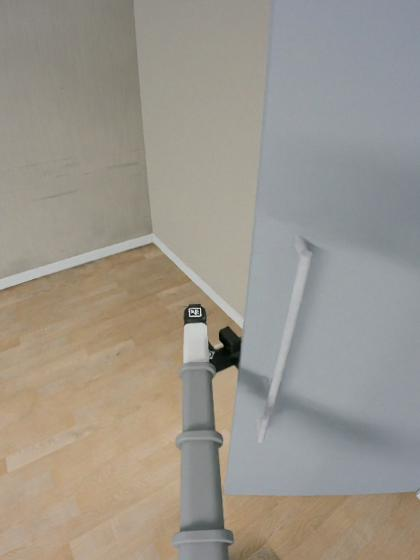

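Call:
move(blocking=false, r2={"base":{"translate_m":-0.2,"strafe_m":-0.05},"pace":"slow","contact_limits":{"translate_m":0.9}}, cameras=[])

Call:
wait(seconds=6, cameras=["r1_head_camera","r2_head_camera"])

Scene clock: 655.60 s.
move: r2 moving
r1: as last shown
r1.lidar_m: 0.66 0.59 0.58 0.62 2.71 2.86 2.73 2.87 2.21 2.12 0.25 2.99
r1.motor_effort: lift_m=+18(18) arm_m=-4(4) wheel_0=-3(4) wheel_1=-1(1) wheel_2=-1(1)
r1.servo_current: wrist_yaw_rad=59(59) wrist_pitch_rad=46(46) wrist_roll_rad=33(52) gripper_m=46(52)
r1.contact_limits: rotate_rad 0.8
r1.wrist_depth_mm: - - - - - - - / - - - - - - - / - - - - - - - / - - - - - - - / - - - - - - - / - - - 199 - - - / 1756 1618 180 1661 154 1708 1661
r2.base_odometry: x=-3.153 y=-0.415 heading=-2.273
r2.turned_by_wheels: +0.003
r2.turned_by_imu: +0.008
r2.base_tilt: forward=-0.6 right=+0.1
r2.lidar_m: 0.53 2.70 2.80 1.24 1.21 2.87 2.04 1.97 1.56 1.14 0.72 0.48
r2.base_status: translate_m moving; strafe_m moving
r2.joint_positions: lift_m=+0.750 arm_m=+0.500 wrist_yaw_rad=-1.112 wrist_pitch_rad=+0.001 wrist_roll_rad=+0.000 gripper_m=-0.019
r2.joint_status: not commanded
r2.measured_speeds: translate_m=-0.048 strafe_m=-0.013 rotate_rad=-0.001 lift_m=+0.000 arm_m=+0.000 wrist_yaw_rad=+0.000 wrist_pitch_rad=+0.000 wrist_roll_rad=+0.000
r2.motor_effort: lift_m=+20(21) arm_m=-12(12) wheel_0=+9(13) wheel_1=-3(4) wheel_2=+29(31)
r2.servo_current: wrist_yaw_rad=39(52) wrist_pitch_rad=39(46) wrist_roll_rad=46(59) gripper_m=59(72)
r2.contact_limits: translate_m 0.9
r2.hand_pose: x=+0.7208 y=-0.2973 z=+0.9277 quat_wxyz=(+0.849, +0.000, +0.000, -0.528) (m; r2's base frame)
r2.wrist_depth_mm: - 723 - - - - - / - 715 - - - - - / - 768 - - - - - / - 842 - - - - - / - - 991 - - - - / - 759 186 202 181 - - / - 127 - 112 - 1921 1983
pictures: none
No camera images: "cameras" was empty.

Scene clock: 658.47 s.
earlier move: r2 done
r1.base_odometry: x=-1.512 y=+1.289 heading=+0.981
r1.turned_by_wheels: +0.000
r1.turned_by_imu: +0.000
r1.base_tilt: forward=-1.6 right=+1.3
r1.lidar_m: 0.78 0.65 0.60 0.65 2.69 2.87 2.76 2.86 2.24 2.14 0.25 3.04
r1.base_status: not commanded
r1.joint_positions: lift_m=+0.500 arm_m=+0.420 wrist_yaw_rad=+0.000 wrist_pitch_rad=+0.002 wrist_roll_rad=+0.000 gripper_m=-0.020
r1.joint_status: not commanded
r1.measured_speeds: all 0
r1.motor_effort: lift_m=+18(18) arm_m=-4(4) wheel_0=-4(5) wheel_1=+0(1) wheel_2=-1(1)
r1.servo_current: wrist_yaw_rad=52(72) wrist_pitch_rad=46(52) wrist_roll_rad=39(65) gripper_m=46(52)
r1.contact_limits: rotate_rad 0.8
r1.hand_pose: x=+0.8793 y=-0.0875 z=+0.6775 quat_wxyz=(+1.000, +0.000, +0.001, +0.000) (m; r1's base frame)
r1.wrist_depth_mm: - - - - - - - / - - - - - - - / - - - - - - - / - - - - - - - / - - - - - - - / - - - 199 - - - / 1708 1618 180 1661 154 1708 1661
r2.base_odometry: x=-3.068 y=-0.243 heading=-2.273
r2.turned_by_wheels: +0.000
r2.turned_by_imu: +0.103
r2.base_tilt: forward=-0.6 right=+0.1
r2.lidar_m: 0.54 2.85 3.07 1.22 1.57 2.35 1.83 1.84 1.43 1.13 0.72 0.47
r2.base_status: done
r2.joint_positions: lift_m=+0.750 arm_m=+0.500 wrist_yaw_rad=-1.112 wrist_pitch_rad=+0.001 wrist_roll_rad=+0.000 gripper_m=-0.019
r2.joint_status: not commanded
r2.measured_speeds: all 0
r2.motor_effort: lift_m=+20(21) arm_m=-11(12) wheel_0=+12(18) wheel_1=-1(6) wheel_2=+28(33)
r2.servo_current: wrist_yaw_rad=52(59) wrist_pitch_rad=39(46) wrist_roll_rad=46(59) gripper_m=65(78)
r2.contact_limits: translate_m 0.9
r2.hand_pose: x=+0.7207 y=-0.2973 z=+0.9277 quat_wxyz=(+0.849, +0.000, +0.000, -0.528) (m; r2's base frame)
r2.wrist_depth_mm: - - - - - - - / - 831 - - - - - / - 842 - - - - - / - 866 - - - - - / - 854 1098 - - - - / - - 185 202 182 - - / - 127 - 112 - 1983 -
wait: 2.87 of 6 s (r2 has come to rest)
pictures: r1_head_camera, r2_head_camera
Images, in order (width x height): r1_head_camera 420x560, r2_head_camera 420x560.

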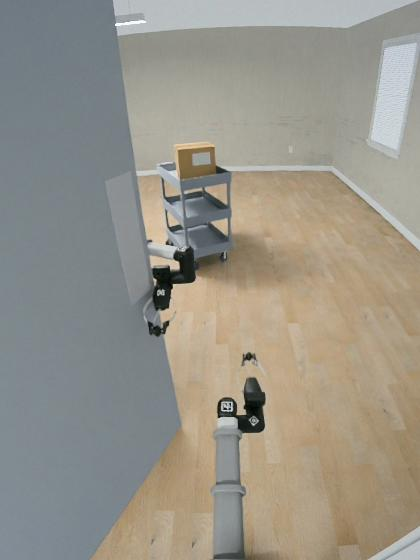

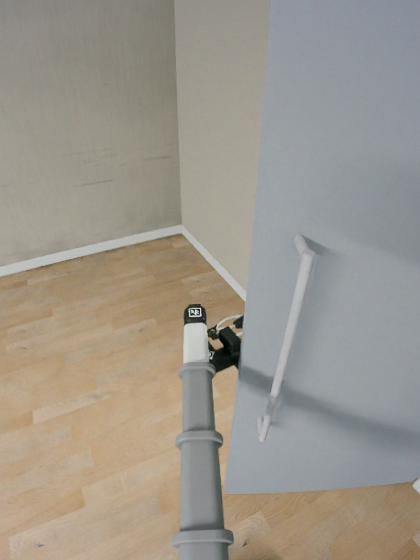

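Call:
move(blocking=false, r2={"base":{"translate_m":-0.2,"strafe_m":-0.06},"pace":"slow","contact_limits":{"translate_m":0.9}}, cameras=[])

Call:
wait(seconds=6, cameras=[])

Call:
move(blocking=false, r2={"base":{"translate_m":-0.2,"strafe_m":-0.06},"pace":"slow","contact_limits":{"translate_m":0.9}}, cameras=[])

Call:
wait(seconds=6, cameras=["r1_head_camera","r2_head_camera","r2_head_right_camera"])

Scene clock: 665.40 s.
move: r2 moving
r1: as last shown
r1.lidar_m: 0.81 0.68 0.59 0.63 2.70 2.86 2.76 2.87 2.22 2.13 0.25 2.99
r1.motor_effort: lift_m=+18(18) arm_m=-4(4) wheel_0=-4(4) wheel_1=-1(1) wheel_2=-1(1)
r1.servo_current: wrist_yaw_rad=65(65) wrist_pitch_rad=39(46) wrist_roll_rad=46(59) gripper_m=52(52)
r1.contact_limits: rotate_rad 0.8
r1.wrist_depth_mm: - - - - - - - / - - - - - - - / - - - - - - - / - - - - - - - / - - - - - - - / - - - 199 - - - / 1756 1618 180 1618 154 1708 1661
r2.base_odometry: x=-3.063 y=-0.231 heading=-2.270
r2.turned_by_wheels: +0.003
r2.turned_by_imu: +0.009
r2.base_tilt: forward=-0.6 right=+0.0
r2.lidar_m: 0.53 2.86 3.09 1.20 1.59 2.38 1.83 1.82 1.45 1.11 0.73 0.49
r2.base_status: translate_m moving; strafe_m moving
r2.joint_positions: lift_m=+0.750 arm_m=+0.500 wrist_yaw_rad=-1.112 wrist_pitch_rad=+0.001 wrist_roll_rad=+0.000 gripper_m=-0.019
r2.joint_status: not commanded
r2.measured_speeds: translate_m=-0.049 strafe_m=-0.013 rotate_rad=-0.002 lift_m=+0.000 arm_m=+0.000 wrist_yaw_rad=+0.000 wrist_pitch_rad=+0.000 wrist_roll_rad=+0.000
r2.motor_effort: lift_m=+21(21) arm_m=-12(12) wheel_0=+11(16) wheel_1=-1(5) wheel_2=+26(30)
r2.servo_current: wrist_yaw_rad=46(59) wrist_pitch_rad=39(46) wrist_roll_rad=59(59) gripper_m=72(72)
r2.contact_limits: translate_m 0.9
r2.hand_pose: x=+0.7207 y=-0.2973 z=+0.9277 quat_wxyz=(+0.849, +0.000, +0.000, -0.528) (m; r2's base frame)
r2.wrist_depth_mm: - - - - - - 319 / - 842 - - - - 878 / - 842 - - - - - / - 854 - - - - - / - 891 - - - - 891 / - - 185 203 182 - 732 / - 127 - 112 - 1921 -
pictures: none
No camera images: "cameras" was empty.

Scene clock: 668.27 s.
earlier move: r2 done
r1.base_odometry: x=-1.512 y=+1.289 heading=+0.981
r1.turned_by_wheels: +0.000
r1.turned_by_imu: +0.000
r1.base_tilt: forward=-1.6 right=+1.2
r1.lidar_m: 1.09 0.73 0.63 0.66 2.70 2.84 2.72 2.86 2.24 2.12 0.25 3.02
r1.base_status: not commanded
r1.joint_positions: lift_m=+0.500 arm_m=+0.420 wrist_yaw_rad=+0.000 wrist_pitch_rad=+0.002 wrist_roll_rad=+0.000 gripper_m=-0.020
r1.joint_status: not commanded
r1.measured_speeds: all 0
r1.motor_effort: lift_m=+18(18) arm_m=-4(4) wheel_0=-3(4) wheel_1=-1(1) wheel_2=-1(1)
r1.servo_current: wrist_yaw_rad=39(72) wrist_pitch_rad=39(52) wrist_roll_rad=46(59) gripper_m=52(52)
r1.contact_limits: rotate_rad 0.8
r1.hand_pose: x=+0.8793 y=-0.0875 z=+0.6775 quat_wxyz=(+1.000, +0.000, +0.001, +0.000) (m; r1's base frame)
r1.wrist_depth_mm: - - - - - - - / - - - - - - - / - - - - - - - / - - - - - - - / - - - - - - - / - - - 199 - - - / 1708 1618 180 1618 154 1708 1661
r2.base_odometry: x=-2.985 y=-0.052 heading=-2.270
r2.turned_by_wheels: +0.001
r2.turned_by_imu: +0.105
r2.base_tilt: forward=-0.6 right=+0.0
r2.lidar_m: 0.53 3.04 1.48 1.28 3.67 2.00 1.69 1.66 1.31 1.12 0.75 0.49
r2.base_status: done
r2.joint_positions: lift_m=+0.750 arm_m=+0.500 wrist_yaw_rad=-1.113 wrist_pitch_rad=+0.001 wrist_roll_rad=+0.000 gripper_m=-0.019
r2.joint_status: not commanded
r2.measured_speeds: all 0
r2.motor_effort: lift_m=+20(21) arm_m=-11(12) wheel_0=+16(20) wheel_1=+2(5) wheel_2=+27(31)
r2.servo_current: wrist_yaw_rad=52(59) wrist_pitch_rad=39(46) wrist_roll_rad=52(59) gripper_m=72(78)
r2.contact_limits: translate_m 0.9
r2.hand_pose: x=+0.7205 y=-0.2973 z=+0.9277 quat_wxyz=(+0.849, +0.000, +0.000, -0.528) (m; r2's base frame)
r2.wrist_depth_mm: - - - - - - - / - 1008 - - - - - / - 976 - - - - - / - 991 - - - - - / - 991 1160 - - - - / - 535 181 202 182 - - / 477 484 - 112 - 1863 -
wait: 2.87 of 6 s (r2 has come to rest)
pictures: none
No camera images: "cameras" was empty.

Scene clock: 668.77 s.
move: r2 moving
r1: as last shown
r1.base_tilt: forward=-1.6 right=+1.3
r1.lidar_m: 1.11 0.75 0.62 0.63 2.70 2.87 2.75 2.90 2.24 2.13 0.25 3.02
r1.motor_effort: lift_m=+18(18) arm_m=-4(4) wheel_0=-4(4) wheel_1=-1(1) wheel_2=-1(1)
r1.servo_current: wrist_yaw_rad=46(59) wrist_pitch_rad=46(46) wrist_roll_rad=72(72) gripper_m=46(52)
r1.contact_limits: rotate_rad 0.8
r2.base_odometry: x=-2.980 y=-0.040 heading=-2.266
r2.turned_by_wheels: +0.003
r2.turned_by_imu: +0.009
r2.base_tilt: forward=-0.7 right=+0.0
r2.lidar_m: 0.52 3.06 1.46 1.29 3.59 1.98 1.66 1.66 1.32 1.10 0.78 0.52
r2.base_status: translate_m moving; strafe_m moving
r2.joint_positions: lift_m=+0.750 arm_m=+0.500 wrist_yaw_rad=-1.113 wrist_pitch_rad=+0.001 wrist_roll_rad=+0.000 gripper_m=-0.019
r2.joint_status: not commanded
r2.measured_speeds: translate_m=-0.049 strafe_m=-0.015 rotate_rad=+0.005 lift_m=+0.000 arm_m=+0.000 wrist_yaw_rad=+0.000 wrist_pitch_rad=+0.000 wrist_roll_rad=+0.000
r2.motor_effort: lift_m=+20(20) arm_m=-11(11) wheel_0=+13(16) wheel_1=-3(5) wheel_2=+28(29)
r2.servo_current: wrist_yaw_rad=46(59) wrist_pitch_rad=39(46) wrist_roll_rad=46(52) gripper_m=65(72)
r2.contact_limits: translate_m 0.9
r2.hand_pose: x=+0.7205 y=-0.2973 z=+0.9277 quat_wxyz=(+0.849, +0.000, +0.000, -0.528) (m; r2's base frame)
r2.wrist_depth_mm: - - - - - - - / - 976 - - - - - / - 960 - - - - - / - 1025 - - - - - / - 1025 1229 - - - - / - 525 182 202 182 - - / 484 496 - 112 - 1808 -
pictures: none
No camera images: "cameras" was empty.

Scene clock: 671.60 s.
earlier move: r2 done
r1.base_odometry: x=-1.512 y=+1.289 heading=+0.981
r1.turned_by_wheels: +0.000
r1.turned_by_imu: +0.000
r1.base_tilt: forward=-1.6 right=+1.3
r1.lidar_m: 2.48 0.83 0.64 0.65 2.71 2.87 2.76 2.88 2.23 2.14 0.25 3.01
r1.base_status: not commanded
r1.joint_positions: lift_m=+0.500 arm_m=+0.420 wrist_yaw_rad=+0.000 wrist_pitch_rad=+0.002 wrist_roll_rad=+0.000 gripper_m=-0.020
r1.joint_status: not commanded
r1.measured_speeds: all 0
r1.motor_effort: lift_m=+18(18) arm_m=-4(4) wheel_0=-4(4) wheel_1=-1(1) wheel_2=-1(1)
r1.servo_current: wrist_yaw_rad=46(65) wrist_pitch_rad=39(52) wrist_roll_rad=52(72) gripper_m=46(52)
r1.contact_limits: rotate_rad 0.8
r1.hand_pose: x=+0.8793 y=-0.0875 z=+0.6775 quat_wxyz=(+1.000, +0.000, +0.001, +0.000) (m; r1's base frame)
r1.wrist_depth_mm: - - - - - - - / - - - - - - - / - - - - - - - / - - - - - - - / - - - - - - - / - - - 199 - - - / 1708 1618 180 1661 154 1661 1661
r2.base_odometry: x=-2.903 y=+0.140 heading=-2.266
r2.turned_by_wheels: +0.000
r2.turned_by_imu: +0.091
r2.base_tilt: forward=-0.7 right=+0.0
r2.lidar_m: 0.52 3.22 1.39 1.50 2.78 1.69 1.50 1.50 1.22 1.08 0.80 0.49
r2.base_status: done
r2.joint_positions: lift_m=+0.750 arm_m=+0.500 wrist_yaw_rad=-1.117 wrist_pitch_rad=+0.001 wrist_roll_rad=+0.000 gripper_m=-0.019
r2.joint_status: not commanded
r2.measured_speeds: all 0
r2.motor_effort: lift_m=+20(21) arm_m=-9(12) wheel_0=+17(23) wheel_1=+2(5) wheel_2=+23(30)
r2.servo_current: wrist_yaw_rad=46(65) wrist_pitch_rad=39(52) wrist_roll_rad=46(65) gripper_m=72(72)
r2.contact_limits: translate_m 0.9
r2.hand_pose: x=+0.7190 y=-0.2975 z=+0.9277 quat_wxyz=(+0.848, +0.000, +0.000, -0.530) (m; r2's base frame)
r2.wrist_depth_mm: - - - - - - - / - 1118 - - - - - / - 1078 - - - - - / - 1098 - - - - - / - 1118 1255 - - - - / - 621 184 202 181 504 - / 597 597 - 112 - 159 -
wait: 2.83 of 6 s (r2 has come to rest)
pictures: r1_head_camera, r2_head_camera, r2_head_right_camera
Images, in order (width x height): r1_head_camera 420x560, r2_head_camera 420x560, r2_head_right_camera 420x672.

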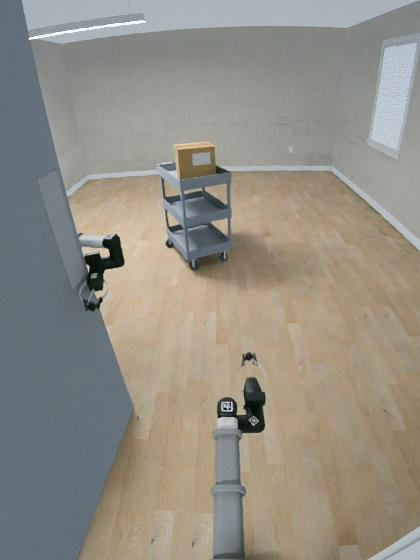

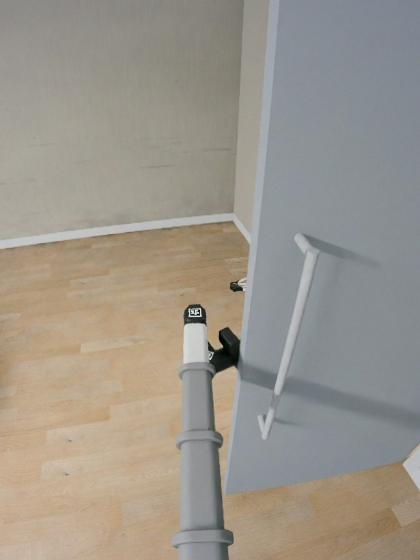

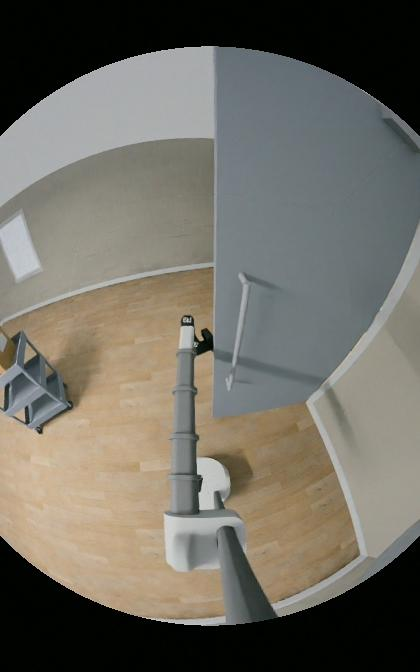

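Call:
wait(seconds=0, cameras=["r1_head_camera","r2_head_camera","r2_head_left_camera","r1_head_right_camera","r1_head_left_camera"])

Scene clock: 695.80 s.
r1.base_odometry: x=-1.512 y=+1.289 heading=+0.981
r1.turned_by_wheels: +0.000
r1.turned_by_imu: +0.000
r1.base_tilt: forward=-1.6 right=+1.3
r1.lidar_m: 2.48 0.83 0.63 0.65 2.68 2.84 2.74 2.89 2.25 2.14 0.25 3.03
r1.base_status: not commanded
r1.joint_positions: lift_m=+0.500 arm_m=+0.420 wrist_yaw_rad=+0.000 wrist_pitch_rad=+0.002 wrist_roll_rad=+0.000 gripper_m=-0.020
r1.joint_status: not commanded
r1.measured_speeds: all 0
r1.motor_effort: lift_m=+18(18) arm_m=-4(4) wheel_0=-3(4) wheel_1=+0(1) wheel_2=-1(1)
r1.servo_current: wrist_yaw_rad=46(65) wrist_pitch_rad=39(52) wrist_roll_rad=65(72) gripper_m=39(52)
r1.contact_limits: rotate_rad 0.8
r1.hand_pose: x=+0.8793 y=-0.0875 z=+0.6775 quat_wxyz=(+1.000, +0.000, +0.001, +0.000) (m; r1's base frame)
r1.wrist_depth_mm: - - - - - - - / - - - - - - - / - - - - - - - / - - - - - - - / - - - - - - - / - - - 198 - - - / 1708 1618 180 1661 154 1661 1661
r2.base_odometry: x=-2.903 y=+0.140 heading=-2.266
r2.turned_by_wheels: +0.000
r2.turned_by_imu: +0.000
r2.base_tilt: forward=-0.6 right=+0.0
r2.lidar_m: 0.51 3.20 1.39 1.51 2.78 1.69 1.49 1.46 1.24 1.10 0.83 0.48
r2.base_status: done
r2.joint_positions: lift_m=+0.750 arm_m=+0.500 wrist_yaw_rad=-1.117 wrist_pitch_rad=+0.001 wrist_roll_rad=+0.000 gripper_m=-0.019
r2.joint_status: not commanded
r2.measured_speeds: all 0
r2.motor_effort: lift_m=+20(21) arm_m=-9(12) wheel_0=+17(23) wheel_1=+3(5) wheel_2=+24(30)
r2.servo_current: wrist_yaw_rad=46(65) wrist_pitch_rad=39(52) wrist_roll_rad=39(65) gripper_m=65(72)
r2.contact_limits: translate_m 0.9
r2.hand_pose: x=+0.7190 y=-0.2975 z=+0.9277 quat_wxyz=(+0.848, +0.000, +0.000, -0.530) (m; r2's base frame)
r2.wrist_depth_mm: - - - - - - - / - 1098 - - - - - / - 1078 - - - - - / - 1098 - - - - - / - 1138 1229 - - - - / - 627 183 201 181 508 - / 603 597 - 112 - 159 -
pictures: r1_head_camera, r1_head_left_camera, r1_head_right_camera, r2_head_camera, r2_head_left_camera
Images, in order (width x height): r1_head_camera 420x560, r1_head_left_camera 420x672, r1_head_right_camera 420x672, r2_head_camera 420x560, r2_head_left_camera 420x672.

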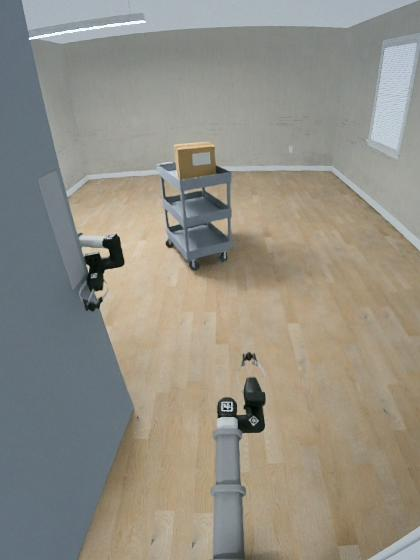

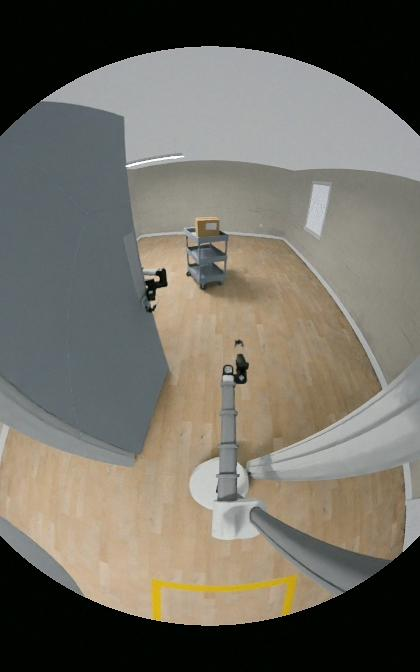

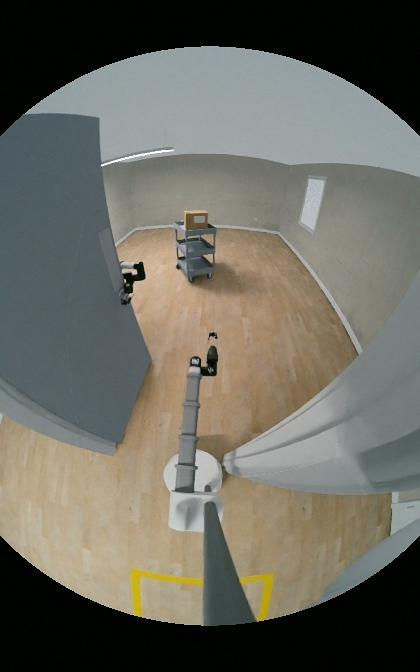

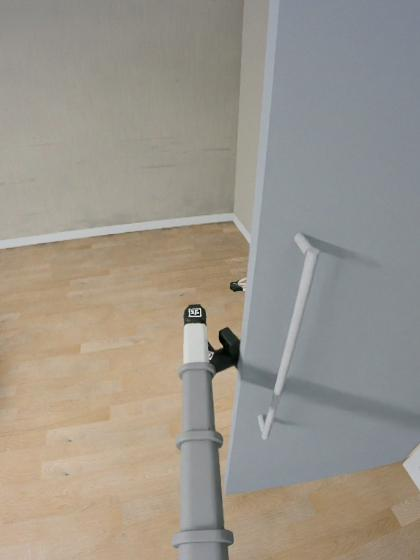

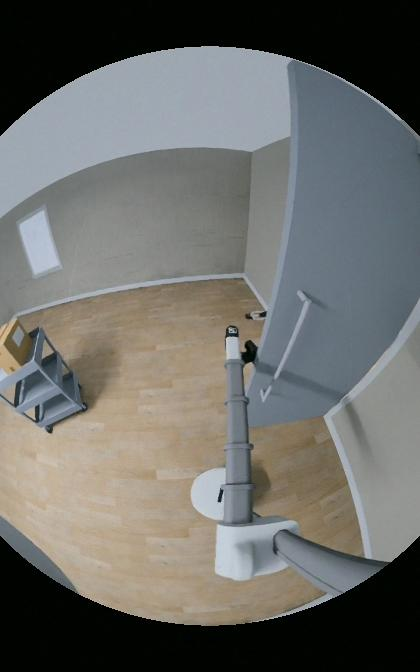

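Call:
move(blocking=false, r2={"base":{"translate_m":-0.2,"strafe_m":-0.06},"pace":"slow","contact_limits":{"translate_m":0.9}}, cameras=[])

Call:
wait(seconds=5, cameras=["r1_head_camera","r2_head_camera"])

Scene clock: 700.73 s.
move: r2 moving
r1: as last shown
r1.base_tilt: forward=-1.5 right=+1.3
r1.lidar_m: 2.51 0.83 0.63 0.63 2.68 2.87 2.76 2.87 2.23 2.11 0.25 3.03
r1.motor_effort: lift_m=+18(18) arm_m=-4(4) wheel_0=-3(4) wheel_1=-1(1) wheel_2=-1(1)
r1.servo_current: wrist_yaw_rad=52(59) wrist_pitch_rad=39(46) wrist_roll_rad=52(65) gripper_m=39(46)
r1.contact_limits: rotate_rad 0.8
r1.wrist_depth_mm: - - - - - - - / - - - - - - - / - - - - - - - / - - - - - - - / - - - - - - - / - - - 199 - - - / 1708 1661 180 1661 154 1661 1618
r2.base_odometry: x=-2.898 y=+0.152 heading=-2.263
r2.turned_by_wheels: +0.003
r2.turned_by_imu: +0.007
r2.base_tilt: forward=-0.6 right=+0.0
r2.lidar_m: 0.54 3.22 1.38 1.55 2.70 1.67 1.46 1.48 1.22 1.07 0.81 0.49
r2.base_status: translate_m moving; strafe_m moving
r2.joint_positions: lift_m=+0.750 arm_m=+0.500 wrist_yaw_rad=-1.117 wrist_pitch_rad=+0.001 wrist_roll_rad=+0.000 gripper_m=-0.019
r2.joint_status: not commanded
r2.measured_speeds: translate_m=-0.051 strafe_m=-0.014 rotate_rad=-0.005 lift_m=+0.000 arm_m=+0.000 wrist_yaw_rad=+0.000 wrist_pitch_rad=+0.000 wrist_roll_rad=+0.000
r2.motor_effort: lift_m=+20(20) arm_m=-9(9) wheel_0=+11(17) wheel_1=-3(3) wheel_2=+27(29)
r2.servo_current: wrist_yaw_rad=59(59) wrist_pitch_rad=39(46) wrist_roll_rad=46(52) gripper_m=72(72)
r2.contact_limits: translate_m 0.9
r2.hand_pose: x=+0.7190 y=-0.2975 z=+0.9277 quat_wxyz=(+0.848, +0.000, +0.000, -0.530) (m; r2's base frame)
r2.wrist_depth_mm: - - - - - - - / - 1138 - - - - - / - 1138 - - - - - / - 1160 - - - - - / - 1138 1229 - - - - / - 661 184 202 182 500 - / 597 609 - 112 - 158 -
pictures: none
No camera images: "cameras" was empty.

Scene clock: 703.60 s.
earlier move: r2 done
r1.base_odometry: x=-1.512 y=+1.289 heading=+0.981
r1.turned_by_wheels: +0.000
r1.turned_by_imu: +0.000
r1.base_tilt: forward=-1.6 right=+1.3
r1.lidar_m: 2.50 0.95 0.65 0.65 2.71 2.85 2.76 2.89 2.23 2.13 0.25 3.03
r1.base_status: not commanded
r1.joint_positions: lift_m=+0.500 arm_m=+0.420 wrist_yaw_rad=+0.000 wrist_pitch_rad=+0.002 wrist_roll_rad=+0.000 gripper_m=-0.020
r1.joint_status: not commanded
r1.measured_speeds: all 0
r1.motor_effort: lift_m=+18(18) arm_m=-4(4) wheel_0=-4(4) wheel_1=-1(1) wheel_2=-1(1)
r1.servo_current: wrist_yaw_rad=52(65) wrist_pitch_rad=46(52) wrist_roll_rad=65(65) gripper_m=39(52)
r1.contact_limits: rotate_rad 0.8
r1.hand_pose: x=+0.8793 y=-0.0875 z=+0.6775 quat_wxyz=(+1.000, +0.000, +0.001, +0.000) (m; r1's base frame)
r1.wrist_depth_mm: - - - - - - - / - - - - - - - / - - - - - - - / - - - - - - - / - - - - - - - / - - - 199 - - - / 1708 1618 180 1618 154 1661 1661
r2.base_odometry: x=-2.821 y=+0.331 heading=-2.263
r2.turned_by_wheels: +0.001
r2.turned_by_imu: +0.072
r2.base_tilt: forward=-0.7 right=+0.0
r2.lidar_m: 0.48 3.43 1.51 1.83 2.17 1.43 1.30 1.31 1.16 1.04 0.91 0.49
r2.base_status: done
r2.joint_positions: lift_m=+0.750 arm_m=+0.500 wrist_yaw_rad=-1.117 wrist_pitch_rad=+0.001 wrist_roll_rad=+0.000 gripper_m=-0.019
r2.joint_status: not commanded
r2.measured_speeds: all 0
r2.motor_effort: lift_m=+20(21) arm_m=-9(10) wheel_0=+19(21) wheel_1=+2(4) wheel_2=+23(30)
r2.servo_current: wrist_yaw_rad=52(59) wrist_pitch_rad=39(52) wrist_roll_rad=65(65) gripper_m=65(72)
r2.contact_limits: translate_m 0.9
r2.hand_pose: x=+0.7190 y=-0.2975 z=+0.9277 quat_wxyz=(+0.848, +0.000, +0.000, -0.530) (m; r2's base frame)
r2.wrist_depth_mm: - - - - - - - / - 1205 - - - 151 - / - 1205 - - - 375 - / - 1182 - - - 157 - / - 1205 1336 - - 158 - / 707 788 184 202 182 155 - / 707 136 - 112 - - -
wait: 2.87 of 5 s (r2 has come to rest)
pictures: r1_head_camera, r2_head_camera
Images, in order (width x height): r1_head_camera 420x560, r2_head_camera 420x560.

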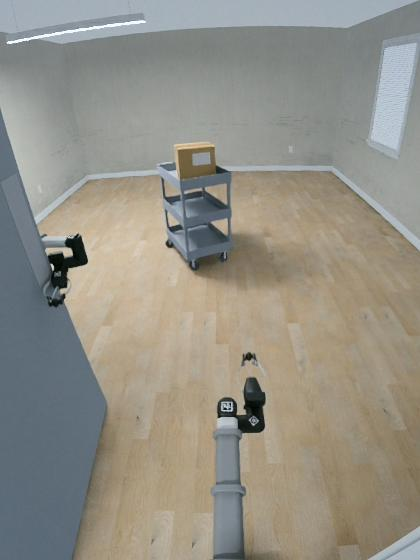

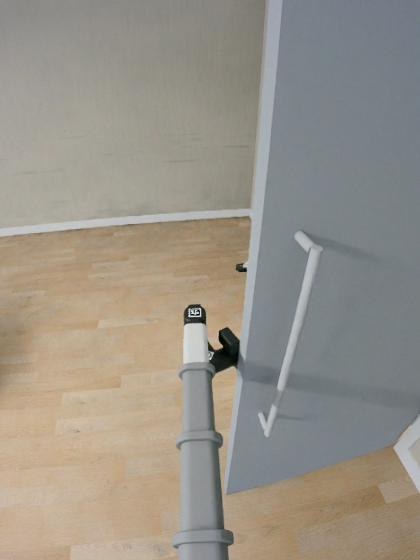

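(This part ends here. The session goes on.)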